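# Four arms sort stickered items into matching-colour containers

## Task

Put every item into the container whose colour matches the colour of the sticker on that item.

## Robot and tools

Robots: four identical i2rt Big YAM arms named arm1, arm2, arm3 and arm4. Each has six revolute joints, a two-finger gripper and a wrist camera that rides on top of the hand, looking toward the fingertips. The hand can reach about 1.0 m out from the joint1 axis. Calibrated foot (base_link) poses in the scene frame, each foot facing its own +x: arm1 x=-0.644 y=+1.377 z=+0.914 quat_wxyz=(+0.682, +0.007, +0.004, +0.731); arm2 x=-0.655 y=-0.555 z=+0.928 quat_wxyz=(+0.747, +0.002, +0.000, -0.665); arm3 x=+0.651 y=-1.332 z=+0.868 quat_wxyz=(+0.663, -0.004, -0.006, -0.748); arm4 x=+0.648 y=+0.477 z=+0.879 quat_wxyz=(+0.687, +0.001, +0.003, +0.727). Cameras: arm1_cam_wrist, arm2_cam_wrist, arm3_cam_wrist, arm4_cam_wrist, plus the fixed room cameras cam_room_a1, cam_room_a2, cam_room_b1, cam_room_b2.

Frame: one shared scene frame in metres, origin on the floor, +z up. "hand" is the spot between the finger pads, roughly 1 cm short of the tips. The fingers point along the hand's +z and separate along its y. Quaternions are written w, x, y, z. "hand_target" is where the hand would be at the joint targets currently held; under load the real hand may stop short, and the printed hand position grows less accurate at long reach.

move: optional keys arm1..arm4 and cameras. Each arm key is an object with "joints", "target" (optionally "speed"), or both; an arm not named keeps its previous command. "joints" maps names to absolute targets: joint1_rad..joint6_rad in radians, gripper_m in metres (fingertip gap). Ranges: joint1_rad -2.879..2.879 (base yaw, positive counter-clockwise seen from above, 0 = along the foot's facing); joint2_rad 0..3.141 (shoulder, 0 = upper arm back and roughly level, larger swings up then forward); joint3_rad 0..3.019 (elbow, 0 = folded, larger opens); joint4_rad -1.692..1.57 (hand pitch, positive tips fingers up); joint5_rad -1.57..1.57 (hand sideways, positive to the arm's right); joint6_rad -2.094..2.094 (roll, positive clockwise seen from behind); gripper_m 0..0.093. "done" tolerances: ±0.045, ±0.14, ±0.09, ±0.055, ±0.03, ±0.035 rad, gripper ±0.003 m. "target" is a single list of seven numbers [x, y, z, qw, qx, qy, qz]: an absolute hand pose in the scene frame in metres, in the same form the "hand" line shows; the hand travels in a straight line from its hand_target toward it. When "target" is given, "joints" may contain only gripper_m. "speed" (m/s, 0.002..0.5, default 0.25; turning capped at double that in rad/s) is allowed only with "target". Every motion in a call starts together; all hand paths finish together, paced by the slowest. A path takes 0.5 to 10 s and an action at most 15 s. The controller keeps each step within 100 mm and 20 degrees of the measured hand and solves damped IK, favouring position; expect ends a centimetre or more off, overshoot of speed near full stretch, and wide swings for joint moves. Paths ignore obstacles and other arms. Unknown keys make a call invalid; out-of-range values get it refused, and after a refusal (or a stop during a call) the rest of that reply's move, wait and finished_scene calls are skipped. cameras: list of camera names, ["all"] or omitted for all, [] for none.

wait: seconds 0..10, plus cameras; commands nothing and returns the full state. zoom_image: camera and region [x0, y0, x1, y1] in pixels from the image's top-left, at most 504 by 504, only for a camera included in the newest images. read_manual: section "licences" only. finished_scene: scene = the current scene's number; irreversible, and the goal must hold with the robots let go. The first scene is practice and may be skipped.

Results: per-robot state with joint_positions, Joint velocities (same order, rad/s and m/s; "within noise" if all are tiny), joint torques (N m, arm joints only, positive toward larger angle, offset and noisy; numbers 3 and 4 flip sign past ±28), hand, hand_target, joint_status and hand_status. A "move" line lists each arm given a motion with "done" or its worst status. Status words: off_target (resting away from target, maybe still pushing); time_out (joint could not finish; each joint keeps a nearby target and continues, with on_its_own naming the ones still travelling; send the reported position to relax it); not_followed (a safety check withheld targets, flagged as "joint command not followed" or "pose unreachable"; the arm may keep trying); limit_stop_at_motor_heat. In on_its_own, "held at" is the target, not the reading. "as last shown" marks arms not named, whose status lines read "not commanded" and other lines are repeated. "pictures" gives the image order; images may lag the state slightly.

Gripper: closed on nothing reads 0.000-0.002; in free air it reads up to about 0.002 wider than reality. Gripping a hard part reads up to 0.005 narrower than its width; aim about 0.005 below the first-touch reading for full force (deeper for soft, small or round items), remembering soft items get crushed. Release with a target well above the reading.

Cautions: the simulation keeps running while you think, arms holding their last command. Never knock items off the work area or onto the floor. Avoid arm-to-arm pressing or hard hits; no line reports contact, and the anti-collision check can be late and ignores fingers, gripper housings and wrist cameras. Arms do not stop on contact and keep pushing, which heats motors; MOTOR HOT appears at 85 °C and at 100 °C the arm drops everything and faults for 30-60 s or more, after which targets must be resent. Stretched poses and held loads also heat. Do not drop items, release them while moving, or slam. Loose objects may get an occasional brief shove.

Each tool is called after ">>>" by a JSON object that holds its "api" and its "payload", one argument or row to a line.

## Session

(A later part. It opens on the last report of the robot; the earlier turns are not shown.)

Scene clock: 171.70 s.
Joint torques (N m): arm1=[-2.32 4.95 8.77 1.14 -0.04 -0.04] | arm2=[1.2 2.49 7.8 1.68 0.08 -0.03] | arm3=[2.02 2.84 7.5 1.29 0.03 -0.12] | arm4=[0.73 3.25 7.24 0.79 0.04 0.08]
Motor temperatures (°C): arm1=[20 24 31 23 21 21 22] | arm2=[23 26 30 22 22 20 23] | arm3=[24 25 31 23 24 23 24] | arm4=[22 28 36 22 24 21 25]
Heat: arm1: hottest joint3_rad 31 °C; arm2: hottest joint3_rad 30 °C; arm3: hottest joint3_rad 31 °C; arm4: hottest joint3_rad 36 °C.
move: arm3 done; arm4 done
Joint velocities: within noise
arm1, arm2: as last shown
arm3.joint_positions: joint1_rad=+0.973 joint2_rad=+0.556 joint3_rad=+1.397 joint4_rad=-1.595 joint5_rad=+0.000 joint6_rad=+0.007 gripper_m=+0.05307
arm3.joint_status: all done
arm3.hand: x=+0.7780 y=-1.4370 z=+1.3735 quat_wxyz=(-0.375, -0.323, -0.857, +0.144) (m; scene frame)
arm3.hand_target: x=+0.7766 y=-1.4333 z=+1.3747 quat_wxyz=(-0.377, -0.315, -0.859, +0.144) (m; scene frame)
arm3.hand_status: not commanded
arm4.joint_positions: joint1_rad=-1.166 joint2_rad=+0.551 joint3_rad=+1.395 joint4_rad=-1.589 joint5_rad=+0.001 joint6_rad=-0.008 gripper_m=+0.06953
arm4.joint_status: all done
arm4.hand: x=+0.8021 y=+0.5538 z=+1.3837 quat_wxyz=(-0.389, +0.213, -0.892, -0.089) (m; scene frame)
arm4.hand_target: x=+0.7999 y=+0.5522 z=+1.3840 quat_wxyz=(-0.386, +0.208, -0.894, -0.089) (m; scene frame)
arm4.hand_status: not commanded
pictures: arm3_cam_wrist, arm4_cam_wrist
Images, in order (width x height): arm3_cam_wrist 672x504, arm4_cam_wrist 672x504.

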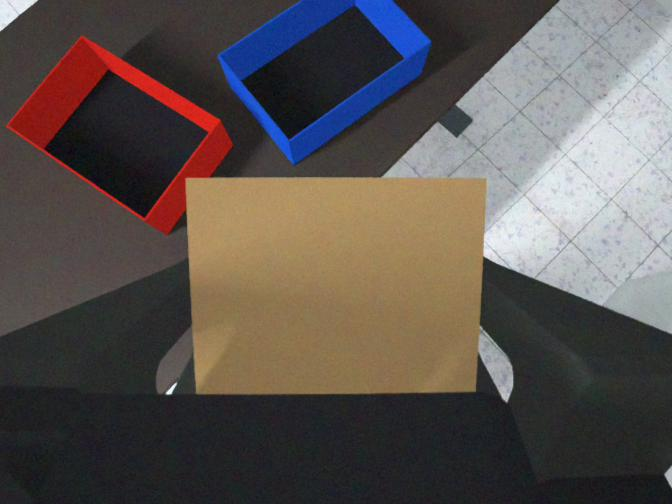

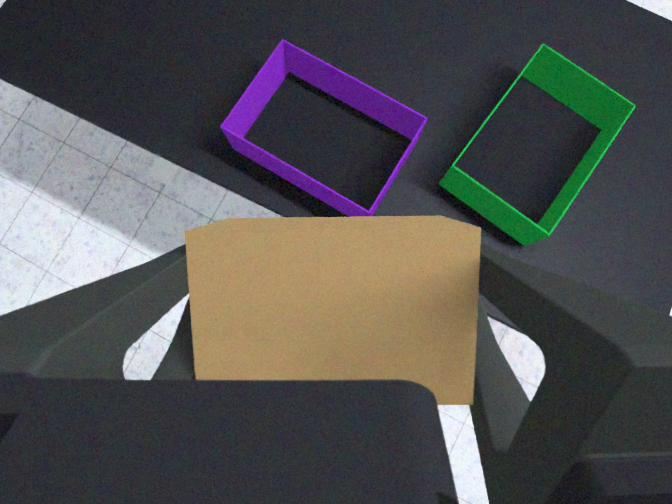

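>>> {"api": "move", "payload": {
  "arm3": {"joints":{"joint2_rad":1.6,"joint3_rad":0.99,"joint4_rad":-0.39}},
  "arm4": {"joints":{"joint2_rad":1.5,"joint3_rad":0.85,"joint4_rad":-0.35}},
  "cameras": []
}}

>>> {"api": "move", "payload": {
  "arm3": {"target":[1.095,-1.72,0.9,-0.2586,-0.0337,-0.9653,0.0090],"speed":0.4},
  "arm4": {"target":[1.075,0.703,0.9,-0.2586,-0.0337,-0.9653,0.0090],"speed":0.4},
  "cameras": ["arm3_cam_wrist","arm4_cam_wrist"]
}}

Scene clock: 179.67 s.
Joint torques (N m): arm1=[-2.26 4.48 8.81 1.2 -0.04 -0.04] | arm2=[1.2 2.37 7.8 1.65 0.09 -0.03] | arm3=[1.9 -14.97 8.4 1.81 0.04 -0.11] | arm4=[0.62 -11.69 8.95 1.48 0.03 0.1]
Motor temperatures (°C): arm1=[20 24 31 23 21 21 22] | arm2=[23 26 30 22 22 20 23] | arm3=[24 25 31 23 24 23 24] | arm4=[22 27 35 22 24 21 25]
Heat: arm1: hottest joint3_rad 31 °C; arm2: hottest joint3_rad 30 °C; arm3: hottest joint3_rad 31 °C; arm4: hottest joint3_rad 35 °C.
move: arm3 done; arm4 done
Joint velocities: within noise
arm1, arm2: as last shown
arm3.joint_positions: joint1_rad=+0.973 joint2_rad=+1.602 joint3_rad=+0.986 joint4_rad=-0.407 joint5_rad=+0.000 joint6_rad=+0.007 gripper_m=+0.05307
arm3.joint_status: all done
arm3.hand: x=+1.0578 y=-1.6873 z=+0.9488 quat_wxyz=(-0.256, -0.340, -0.899, +0.100) (m; scene frame)
arm3.hand_target: x=+1.0660 y=-1.6863 z=+0.9541 quat_wxyz=(-0.267, -0.331, -0.899, +0.104) (m; scene frame)
arm3.hand_status: not commanded
arm4.joint_positions: joint1_rad=-1.166 joint2_rad=+1.488 joint3_rad=+0.828 joint4_rad=-0.369 joint5_rad=+0.001 joint6_rad=-0.008 gripper_m=+0.06953
arm4.joint_status: all done
arm4.hand: x=+1.0844 y=+0.6935 z=+0.9450 quat_wxyz=(-0.258, +0.224, -0.938, -0.059) (m; scene frame)
arm4.hand_target: x=+1.0967 y=+0.6977 z=+0.9512 quat_wxyz=(-0.272, +0.218, -0.935, -0.063) (m; scene frame)
arm4.hand_status: not commanded
pictures: none
No camera images: "cameras" was empty.

Scene clock: 181.43 s.
Joint torques (N m): arm1=[-1.85 4.84 8.73 1.18 -0.11 -0.07] | arm2=[1.08 2.43 7.79 1.66 0.09 -0.03] | arm3=[0.09 -17.26 11.47 0.36 -0.39 -0.13] | arm4=[1.38 -12.57 7.69 0.32 0.46 0.14]
Motor temperatures (°C): arm1=[20 24 31 23 21 21 22] | arm2=[23 25 30 22 22 20 23] | arm3=[24 25 31 23 24 23 24] | arm4=[22 26 35 22 24 21 25]
Heat: arm1: hottest joint3_rad 31 °C; arm2: hottest joint3_rad 30 °C; arm3: hottest joint3_rad 31 °C; arm4: hottest joint3_rad 35 °C.
move: arm3 off_target; arm4 done
Joint velocities: within noise
arm1.joint_positions: joint1_rad=-2.250 joint2_rad=+0.551 joint3_rad=+1.396 joint4_rad=-1.591 joint5_rad=-0.007 joint6_rad=+0.006 gripper_m=+0.08996
arm1.joint_status: not commanded
arm1.hand: x=-0.4971 y=+1.2798 z=+1.4171 quat_wxyz=(-0.376, -0.276, -0.876, +0.117) (m; scene frame)
arm1.hand_target: x=-0.4995 y=+1.2806 z=+1.4174 quat_wxyz=(-0.374, -0.276, -0.877, +0.119) (m; scene frame)
arm1.hand_status: not commanded
arm2.joint_positions: joint1_rad=+0.915 joint2_rad=+0.549 joint3_rad=+1.409 joint4_rad=-1.586 joint5_rad=+0.002 joint6_rad=+0.010 gripper_m=+0.08993
arm2.joint_status: not commanded
arm2.hand: x=-0.5128 y=-0.6435 z=+1.4405 quat_wxyz=(-0.396, -0.248, -0.878, +0.106) (m; scene frame)
arm2.hand_target: x=-0.5133 y=-0.6426 z=+1.4338 quat_wxyz=(-0.385, -0.243, -0.884, +0.105) (m; scene frame)
arm2.hand_status: not commanded
arm3.joint_positions: joint1_rad=+0.884 joint2_rad=+1.844 joint3_rad=+1.155 joint4_rad=-0.525 joint5_rad=-0.352 joint6_rad=-0.668 gripper_m=+0.05307
arm3.joint_status: not commanded
arm3.hand: x=+1.0851 y=-1.7001 z=+0.8867 quat_wxyz=(-0.246, -0.035, -0.969, -0.003) (m; scene frame)
arm3.hand_target: x=+1.0942 y=-1.7195 z=+0.9006 quat_wxyz=(-0.259, -0.034, -0.965, +0.009) (m; scene frame)
arm3.hand_status: off_target (0.026 m and 2.0 deg from the pose sent, 0.070 m and 37.6 deg at the start)
arm4.joint_positions: joint1_rad=-1.034 joint2_rad=+1.600 joint3_rad=+0.828 joint4_rad=-0.355 joint5_rad=+0.310 joint6_rad=+0.585 gripper_m=+0.06953
arm4.joint_status: not commanded
arm4.hand: x=+1.0726 y=+0.6997 z=+0.9020 quat_wxyz=(-0.262, -0.029, -0.965, +0.007) (m; scene frame)
arm4.hand_target: x=+1.0748 y=+0.7030 z=+0.8999 quat_wxyz=(-0.259, -0.034, -0.965, +0.009) (m; scene frame)
arm4.hand_status: done (0.005 m and 0.7 deg from the pose sent, 0.047 m and 30.8 deg at the start)
pictures: arm3_cam_wrist, arm4_cam_wrist
Images, in order (width x height): arm3_cam_wrist 672x504, arm4_cam_wrist 672x504.

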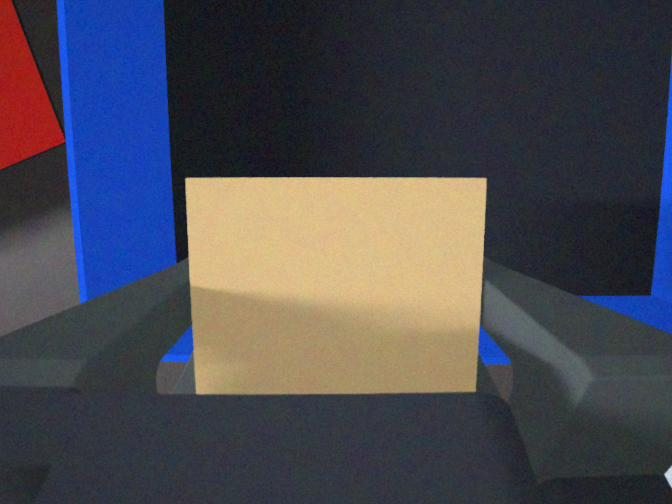

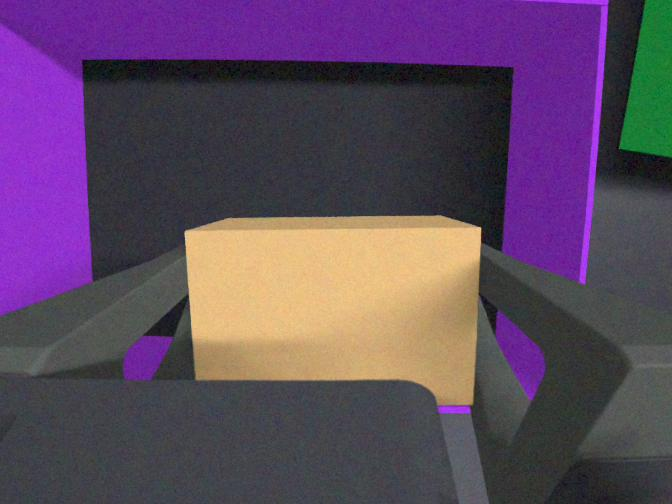

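>>> {"api": "move", "payload": {
  "arm3": {"target":[1.117,-1.742,0.88,-0.2586,-0.0337,-0.9653,0.0090],"speed":0.25},
  "arm4": {"target":[1.083,0.716,0.88,-0.2586,-0.0337,-0.9653,0.0090],"speed":0.25},
  "cameras": ["arm3_cam_wrist","arm4_cam_wrist"]
}}

Scene clock: 194.37 s.
Joint torques (N m): arm1=[-2.67 5.25 8.75 1.28 -0.02 -0.04] | arm2=[1.2 2.49 7.77 1.68 0.08 -0.03] | arm3=[0.44 -18.9 11.23 0.76 -0.36 -0.11] | arm4=[1.38 -13.57 8.79 1.18 0.47 0.16]
Motor temperatures (°C): arm1=[20 24 31 23 21 21 22] | arm2=[23 25 30 22 22 20 23] | arm3=[24 25 31 23 24 23 24] | arm4=[22 25 33 22 24 21 26]
Heat: arm1: hottest joint3_rad 31 °C; arm2: hottest joint3_rad 30 °C; arm3: hottest joint3_rad 31 °C; arm4: hottest joint3_rad 33 °C.
move: arm3 off_target; arm4 off_target
Joint velocities: within noise
arm1, arm2: as last shown
arm3.joint_positions: joint1_rad=+0.884 joint2_rad=+1.944 joint3_rad=+1.247 joint4_rad=-0.525 joint5_rad=-0.352 joint6_rad=-0.668 gripper_m=+0.05307
arm3.joint_status: not commanded
arm3.hand: x=+1.1057 y=-1.7220 z=+0.8654 quat_wxyz=(-0.243, -0.035, -0.969, -0.006) (m; scene frame)
arm3.hand_target: x=+1.1161 y=-1.7414 z=+0.8806 quat_wxyz=(-0.259, -0.034, -0.965, +0.009) (m; scene frame)
arm3.hand_status: off_target (0.027 m and 2.5 deg from the pose sent, 0.053 m and 2.1 deg at the start)
arm4.joint_positions: joint1_rad=-1.022 joint2_rad=+1.674 joint3_rad=+0.828 joint4_rad=-0.343 joint5_rad=+0.316 joint6_rad=+0.599 gripper_m=+0.06953
arm4.joint_status: not commanded
arm4.hand: x=+1.0651 y=+0.7006 z=+0.8703 quat_wxyz=(-0.240, -0.026, -0.970, +0.023) (m; scene frame)
arm4.hand_target: x=+1.0821 y=+0.7157 z=+0.8808 quat_wxyz=(-0.259, -0.034, -0.965, +0.009) (m; scene frame)
arm4.hand_status: off_target (0.026 m and 2.9 deg from the pose sent, 0.029 m and 0.7 deg at the start)
pictures: arm3_cam_wrist, arm4_cam_wrist
Images, in order (width x height): arm3_cam_wrist 672x504, arm4_cam_wrist 672x504.

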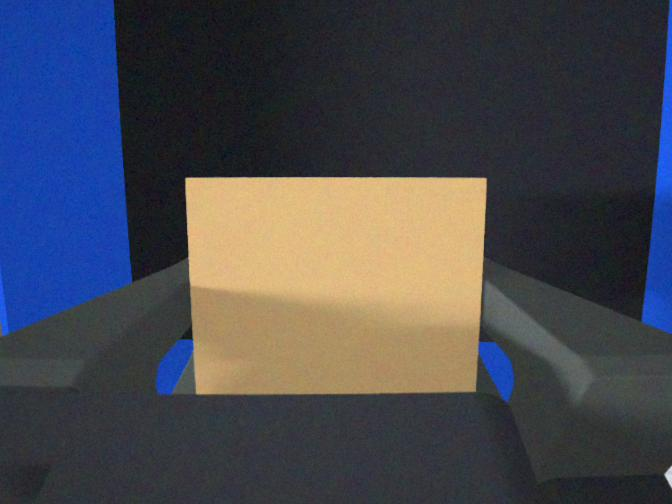

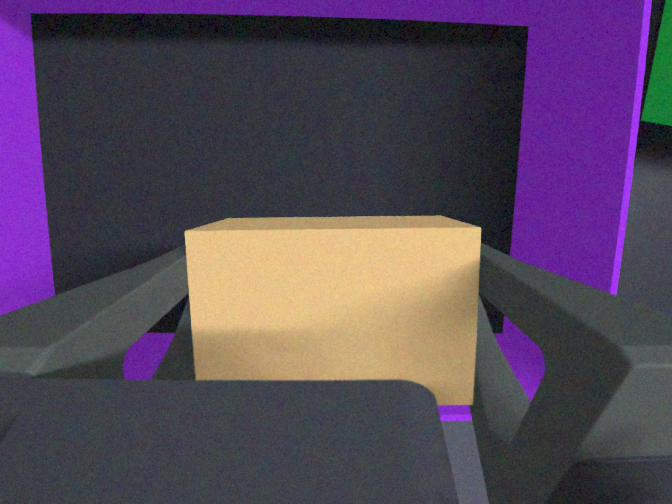

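>>> {"api": "move", "payload": {
  "arm3": {"target":[1.130,-1.757,0.84,-0.2586,-0.0337,-0.9653,0.0090],"speed":0.25},
  "arm4": {"target":[1.097,0.737,0.83,-0.2586,-0.0337,-0.9653,0.0090],"speed":0.25},
  "cameras": ["arm3_cam_wrist","arm4_cam_wrist"]
}}

Scene clock: 220.27 s.
Joint torques (N m): arm1=[-2.55 5.3 8.8 1.28 -0.04 -0.07] | arm2=[1.08 2.49 7.77 1.68 0.08 -0.04] | arm3=[0.5 -20.84 10.74 1.21 -0.36 -0.11] | arm4=[0.85 -16.15 7.83 1.14 0.46 0.18]
Motor temperatures (°C): arm1=[20 24 31 23 21 21 22] | arm2=[23 25 30 22 22 20 23] | arm3=[24 26 32 23 24 23 24] | arm4=[22 24 33 22 25 21 26]
Heat: arm1: hottest joint3_rad 31 °C; arm2: hottest joint3_rad 30 °C; arm3: hottest joint3_rad 32 °C; arm4: hottest joint3_rad 33 °C.
move: arm3 off_target; arm4 off_target
Joint velocities: within noise
arm1, arm2: as last shown
arm3.joint_positions: joint1_rad=+0.884 joint2_rad=+2.054 joint3_rad=+1.296 joint4_rad=-0.481 joint5_rad=-0.352 joint6_rad=-0.668 gripper_m=+0.05307
arm3.joint_status: not commanded
arm3.hand: x=+1.1166 y=-1.7339 z=+0.8230 quat_wxyz=(-0.237, -0.037, -0.971, -0.012) (m; scene frame)
arm3.hand_target: x=+1.1289 y=-1.7563 z=+0.8410 quat_wxyz=(-0.259, -0.034, -0.965, +0.009) (m; scene frame)
arm3.hand_status: off_target (0.032 m and 3.5 deg from the pose sent, 0.050 m and 2.5 deg at the start)
arm4.joint_positions: joint1_rad=-1.000 joint2_rad=+1.840 joint3_rad=+0.880 joint4_rad=-0.237 joint5_rad=+0.324 joint6_rad=+0.619 gripper_m=+0.06953
arm4.joint_status: not commanded
arm4.hand: x=+1.0796 y=+0.7221 z=+0.8201 quat_wxyz=(-0.239, -0.025, -0.970, +0.024) (m; scene frame)
arm4.hand_target: x=+1.0963 y=+0.7365 z=+0.8307 quat_wxyz=(-0.259, -0.034, -0.965, +0.009) (m; scene frame)
arm4.hand_status: off_target (0.025 m and 3.0 deg from the pose sent, 0.063 m and 2.9 deg at the start)
pictures: arm3_cam_wrist, arm4_cam_wrist
Images, in order (width x height): arm3_cam_wrist 672x504, arm4_cam_wrist 672x504.

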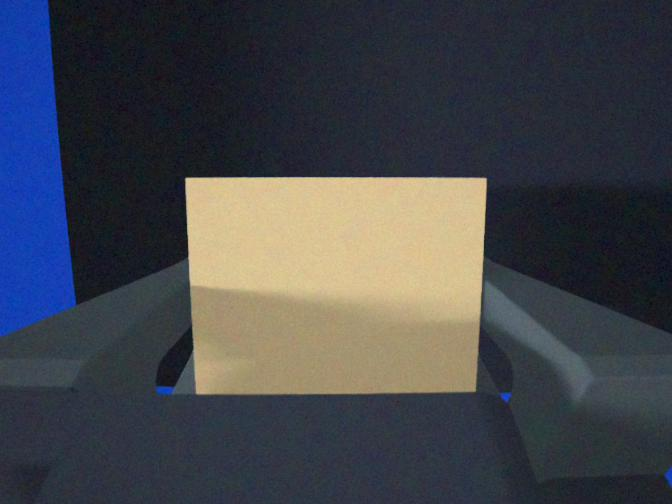

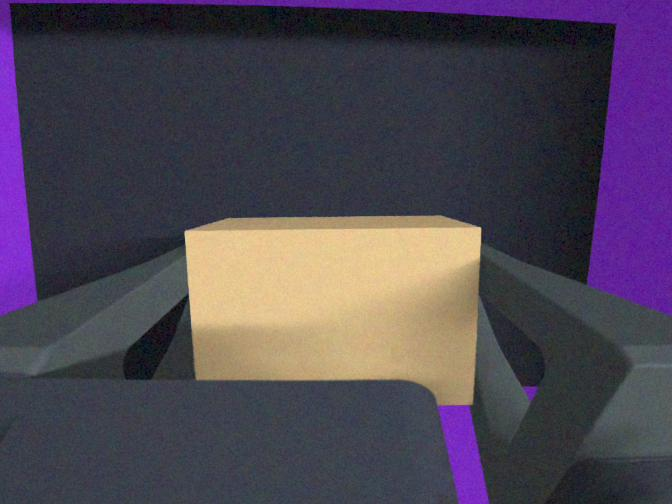

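>>> {"api": "move", "payload": {
  "arm3": {"target":[1.130,-1.757,0.785,-0.2586,-0.0337,-0.9653,0.0090],"speed":0.2},
  "arm4": {"target":[1.097,0.737,0.775,-0.2586,-0.0337,-0.9653,0.0090],"speed":0.2},
  "cameras": []
}}

>>> {"api": "move", "payload": {
  "arm3": {"target":[1.130,-1.757,0.745,-0.2586,-0.0337,-0.9653,0.0090],"speed":0.1},
  "arm4": {"target":[1.097,0.737,0.735,-0.2586,-0.0337,-0.9653,0.0090],"speed":0.1},
  "cameras": ["arm3_cam_wrist","arm4_cam_wrist"]
}}

Scene clock: 226.43 s.
Joint torques (N m): arm1=[-1.96 4.95 8.77 1.39 -0.06 -0.08] | arm2=[0.97 2.43 7.79 1.65 0.08 -0.03] | arm3=[0.5 -21.71 9.18 1.22 -0.34 -0.11] | arm4=[1.14 -16.26 6.41 1.26 0.44 0.16]
Motor temperatures (°C): arm1=[20 24 31 23 21 21 22] | arm2=[23 25 30 22 22 20 23] | arm3=[24 26 32 23 24 23 24] | arm4=[22 25 32 22 25 21 26]
Heat: arm1: hottest joint3_rad 31 °C; arm2: hottest joint3_rad 30 °C; arm3: hottest joint3_rad 32 °C; arm4: hottest joint3_rad 32 °C.
move: arm3 off_target; arm4 off_target
Joint velocities: within noise
arm1, arm2: as last shown
arm3.joint_positions: joint1_rad=+0.884 joint2_rad=+2.157 joint3_rad=+1.296 joint4_rad=-0.371 joint5_rad=-0.352 joint6_rad=-0.668 gripper_m=+0.05307
arm3.joint_status: not commanded
arm3.hand: x=+1.1188 y=-1.7368 z=+0.7702 quat_wxyz=(-0.240, -0.036, -0.970, -0.009) (m; scene frame)
arm3.hand_target: x=+1.1292 y=-1.7565 z=+0.7856 quat_wxyz=(-0.258, -0.034, -0.965, +0.009) (m; scene frame)
arm3.hand_status: off_target (0.027 m and 3.1 deg from the pose sent, 0.046 m and 3.5 deg at the start)
arm4.joint_positions: joint1_rad=-1.000 joint2_rad=+1.977 joint3_rad=+0.882 joint4_rad=-0.097 joint5_rad=+0.325 joint6_rad=+0.619 gripper_m=+0.06953
arm4.joint_status: not commanded
arm4.hand: x=+1.0818 y=+0.7236 z=+0.7681 quat_wxyz=(-0.241, -0.026, -0.970, +0.022) (m; scene frame)
arm4.hand_target: x=+1.0964 y=+0.7366 z=+0.7755 quat_wxyz=(-0.258, -0.034, -0.965, +0.009) (m; scene frame)
arm4.hand_status: off_target (0.021 m and 2.7 deg from the pose sent, 0.051 m and 3.0 deg at the start)
pictures: none
No camera images: "cameras" was empty.

Scene clock: 227.40 s.
Joint torques (N m): arm1=[-1.79 5.25 8.85 1.29 -0.07 -0.07] | arm2=[1.2 2.37 7.75 1.66 0.08 -0.03] | arm3=[0.56 -18.73 8.91 1.29 -0.22 -0.09] | arm4=[1.08 -14.62 5.74 1.25 0.32 0.12]
Motor temperatures (°C): arm1=[20 24 31 23 21 21 22] | arm2=[23 25 30 22 22 20 23] | arm3=[24 26 32 23 24 23 24] | arm4=[22 25 32 22 25 21 26]
Heat: arm1: hottest joint3_rad 31 °C; arm2: hottest joint3_rad 30 °C; arm3: hottest joint3_rad 32 °C; arm4: hottest joint3_rad 32 °C.
move: arm3 off_target; arm4 off_target
Joint velocities: within noise
arm1, arm2: as last shown
arm3.joint_positions: joint1_rad=+0.884 joint2_rad=+2.202 joint3_rad=+1.302 joint4_rad=-0.296 joint5_rad=-0.355 joint6_rad=-0.669 gripper_m=+0.05307
arm3.joint_status: not commanded
arm3.hand: x=+1.1248 y=-1.7429 z=+0.7516 quat_wxyz=(-0.253, -0.033, -0.967, +0.002) (m; scene frame)
arm3.hand_target: x=+1.1295 y=-1.7566 z=+0.7454 quat_wxyz=(-0.259, -0.034, -0.965, +0.009) (m; scene frame)
arm3.hand_status: off_target (0.016 m and 1.1 deg from the pose sent, 0.034 m and 3.1 deg at the start)
arm4.joint_positions: joint1_rad=-0.999 joint2_rad=+2.054 joint3_rad=+0.898 joint4_rad=-0.002 joint5_rad=+0.328 joint6_rad=+0.622 gripper_m=+0.06952
arm4.joint_status: not commanded
arm4.hand: x=+1.0901 y=+0.7295 z=+0.7439 quat_wxyz=(-0.255, -0.030, -0.966, +0.013) (m; scene frame)
arm4.hand_target: x=+1.0965 y=+0.7368 z=+0.7353 quat_wxyz=(-0.258, -0.034, -0.965, +0.009) (m; scene frame)
arm4.hand_status: off_target (0.014 m and 0.8 deg from the pose sent, 0.039 m and 2.7 deg at the start)
pictures: arm3_cam_wrist, arm4_cam_wrist
Images, in order (width x height): arm3_cam_wrist 672x504, arm4_cam_wrist 672x504.

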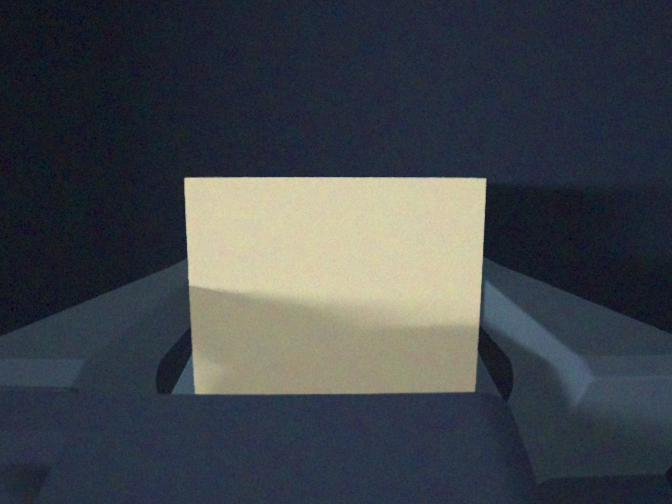

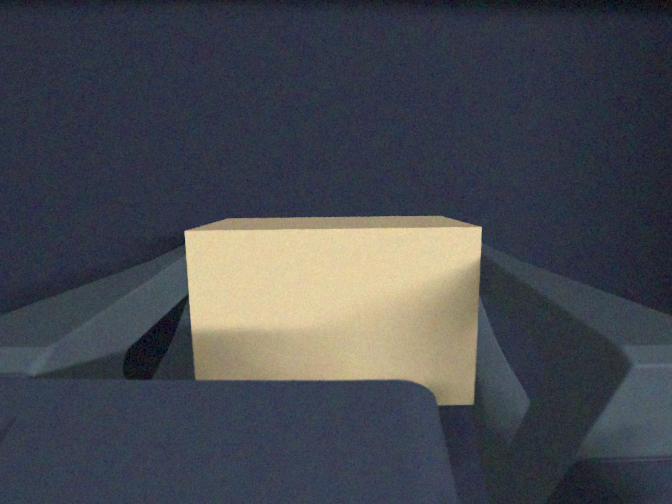

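>>> {"api": "move", "payload": {
  "arm3": {"target":[1.130,-1.755,0.736,-0.2586,-0.0337,-0.9653,0.0090],"speed":0.05},
  "arm4": {"target":[1.097,0.737,0.726,-0.2586,-0.0337,-0.9653,0.0090],"speed":0.05},
  "cameras": ["arm3_cam_wrist","arm4_cam_wrist"]
}}

Scene clock: 231.33 s.
Joint torques (N m): arm1=[-2.26 5.01 8.69 1.06 -0.06 -0.04] | arm2=[1.2 2.49 7.82 1.66 0.09 -0.03] | arm3=[0.73 -17.67 8.61 1.37 -0.18 -0.07] | arm4=[1.38 -13.16 5.91 1.26 0.33 0.15]
Motor temperatures (°C): arm1=[20 24 31 23 21 21 22] | arm2=[23 25 30 22 22 20 23] | arm3=[24 26 32 23 24 23 24] | arm4=[22 24 32 22 25 21 26]
Heat: arm1: hottest joint3_rad 31 °C; arm2: hottest joint3_rad 30 °C; arm3: hottest joint3_rad 32 °C; arm4: hottest joint3_rad 32 °C.
move: arm3 off_target; arm4 off_target
Joint velocities: within noise
arm1, arm2: as last shown
arm3.joint_positions: joint1_rad=+0.884 joint2_rad=+2.205 joint3_rad=+1.302 joint4_rad=-0.277 joint5_rad=-0.355 joint6_rad=-0.669 gripper_m=+0.05307
arm3.joint_status: not commanded
arm3.hand: x=+1.1270 y=-1.7452 z=+0.7512 quat_wxyz=(-0.258, -0.031, -0.966, +0.007) (m; scene frame)
arm3.hand_target: x=+1.1294 y=-1.7544 z=+0.7364 quat_wxyz=(-0.259, -0.034, -0.965, +0.009) (m; scene frame)
arm3.hand_status: off_target (0.018 m and 0.4 deg from the pose sent, 0.020 m and 1.1 deg at the start)
arm4.joint_positions: joint1_rad=-0.999 joint2_rad=+2.059 joint3_rad=+0.898 joint4_rad=+0.018 joint5_rad=+0.328 joint6_rad=+0.622 gripper_m=+0.06952
arm4.joint_status: not commanded
arm4.hand: x=+1.0927 y=+0.7314 z=+0.7435 quat_wxyz=(-0.261, -0.031, -0.965, +0.008) (m; scene frame)
arm4.hand_target: x=+1.0961 y=+0.7365 z=+0.7265 quat_wxyz=(-0.258, -0.034, -0.965, +0.009) (m; scene frame)
arm4.hand_status: off_target (0.019 m and 0.4 deg from the pose sent, 0.021 m and 0.8 deg at the start)
pictures: arm3_cam_wrist, arm4_cam_wrist
Images, in order (width x height): arm3_cam_wrist 672x504, arm4_cam_wrist 672x504.

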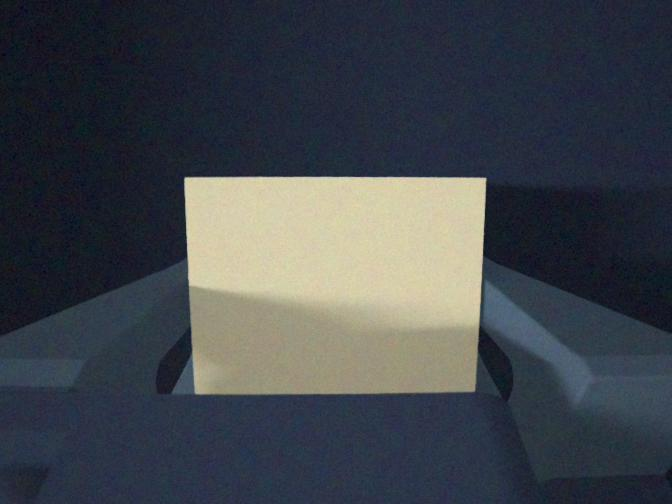

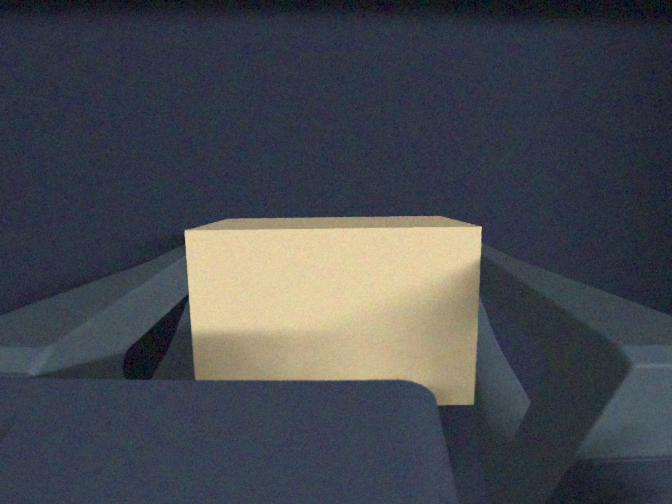

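Stalled: contact. Release.

>>> {"api": "move", "payload": {
  "arm3": {"joints":{"gripper_m":0.09}},
  "arm4": {"joints":{"gripper_m":0.09}},
  "cameras": []
}}

>>> {"api": "move", "payload": {
  "arm3": {"target":[1.115,-1.74,0.92,-0.2586,-0.0337,-0.9653,0.0090],"speed":0.3},
  "arm4": {"target":[1.085,0.73,0.92,-0.2586,-0.0337,-0.9653,0.0090],"speed":0.3},
  "cameras": ["arm3_cam_wrist","arm4_cam_wrist"]
}}

Scene clock: 235.90 s.
Joint torques (N m): arm1=[-2.73 4.78 8.75 1.18 -0.05 -0.03] | arm2=[1.2 2.49 7.77 1.65 0.08 -0.04] | arm3=[0.67 -18.55 8.28 1.02 -0.08 -0.04] | arm4=[1.2 -14.92 5.15 1.1 0.27 0.11]
Motor temperatures (°C): arm1=[20 24 31 23 21 21 22] | arm2=[23 25 30 22 22 20 23] | arm3=[24 26 32 23 24 23 24] | arm4=[22 24 32 22 24 21 26]
Heat: arm1: hottest joint3_rad 31 °C; arm2: hottest joint3_rad 30 °C; arm3: hottest joint3_rad 32 °C; arm4: hottest joint3_rad 32 °C.
move: arm3 done; arm4 done
Joint velocities: within noise
arm1, arm2: as last shown
arm3.joint_positions: joint1_rad=+0.884 joint2_rad=+2.215 joint3_rad=+1.305 joint4_rad=-0.270 joint5_rad=-0.359 joint6_rad=-0.671 gripper_m=+0.08996
arm3.joint_status: all done
arm3.hand: x=+1.1281 y=-1.7455 z=+0.7475 quat_wxyz=(-0.260, -0.030, -0.965, +0.006) (m; scene frame)
arm3.hand_target: x=+1.1294 y=-1.7543 z=+0.7364 quat_wxyz=(-0.259, -0.034, -0.965, +0.009) (m; scene frame)
arm3.hand_status: not commanded
arm4.joint_positions: joint1_rad=-0.999 joint2_rad=+2.078 joint3_rad=+0.907 joint4_rad=+0.023 joint5_rad=+0.330 joint6_rad=+0.625 gripper_m=+0.08990
arm4.joint_status: all done
arm4.hand: x=+1.0936 y=+0.7316 z=+0.7371 quat_wxyz=(-0.260, -0.032, -0.965, +0.011) (m; scene frame)
arm4.hand_target: x=+1.0960 y=+0.7364 z=+0.7265 quat_wxyz=(-0.258, -0.034, -0.965, +0.009) (m; scene frame)
arm4.hand_status: not commanded
pictures: none
No camera images: "cameras" was empty.

Scene clock: 237.20 s.
Joint torques (N m): arm1=[-1.73 4.78 8.66 1.11 -0.06 -0.02] | arm2=[1.2 2.43 7.79 1.66 0.08 -0.02] | arm3=[0.32 -18.08 9.96 0.39 -0.24 -0.09] | arm4=[1.32 -13.27 9.2 0.13 0.32 0.16]
Motor temperatures (°C): arm1=[20 24 31 23 21 21 22] | arm2=[23 25 30 22 22 20 23] | arm3=[24 26 32 23 24 23 24] | arm4=[22 24 32 22 24 21 26]
Heat: arm1: hottest joint3_rad 31 °C; arm2: hottest joint3_rad 30 °C; arm3: hottest joint3_rad 32 °C; arm4: hottest joint3_rad 32 °C.
move: arm3 done; arm4 off_target
Joint velocities: within noise
arm1, arm2: as last shown
arm3.joint_positions: joint1_rad=+0.884 joint2_rad=+1.873 joint3_rad=+1.296 joint4_rad=-0.604 joint5_rad=-0.356 joint6_rad=-0.671 gripper_m=+0.08996
arm3.joint_status: not commanded
arm3.hand: x=+1.1145 y=-1.7299 z=+0.9194 quat_wxyz=(-0.259, -0.030, -0.966, +0.007) (m; scene frame)
arm3.hand_target: x=+1.1149 y=-1.7398 z=+0.9200 quat_wxyz=(-0.259, -0.034, -0.965, +0.009) (m; scene frame)
arm3.hand_status: done (0.010 m and 0.5 deg from the pose sent, 0.173 m and 0.6 deg at the start)
arm4.joint_positions: joint1_rad=-0.999 joint2_rad=+1.619 joint3_rad=+0.899 joint4_rad=-0.444 joint5_rad=+0.330 joint6_rad=+0.625 gripper_m=+0.08991
arm4.joint_status: not commanded
arm4.hand: x=+1.0766 y=+0.7192 z=+0.9128 quat_wxyz=(-0.254, -0.031, -0.967, +0.015) (m; scene frame)
arm4.hand_target: x=+1.0846 y=+0.7298 z=+0.9200 quat_wxyz=(-0.259, -0.034, -0.965, +0.009) (m; scene frame)
arm4.hand_status: off_target (0.015 m and 0.9 deg from the pose sent, 0.183 m and 0.3 deg at the start)
pictures: arm3_cam_wrist, arm4_cam_wrist
Images, in order (width x height): arm3_cam_wrist 672x504, arm4_cam_wrist 672x504.

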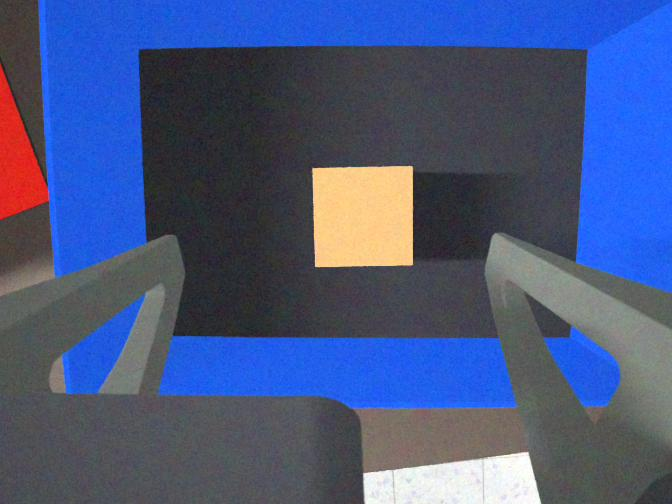

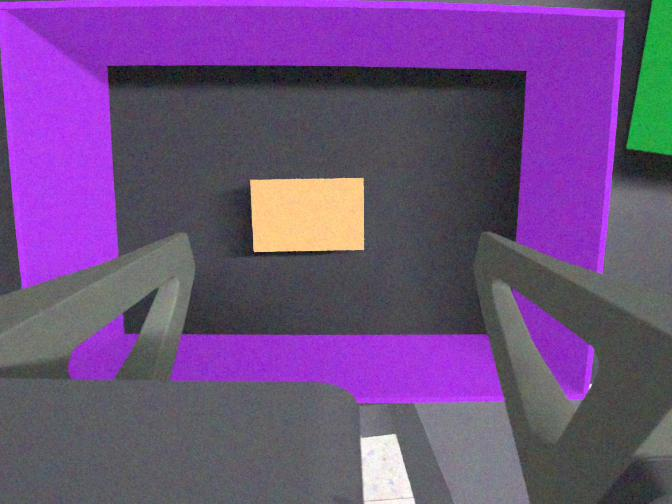

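>>> {"api": "finished_scene", "payload": {
  "scene": 3
}}

The scene is finished: the task was done.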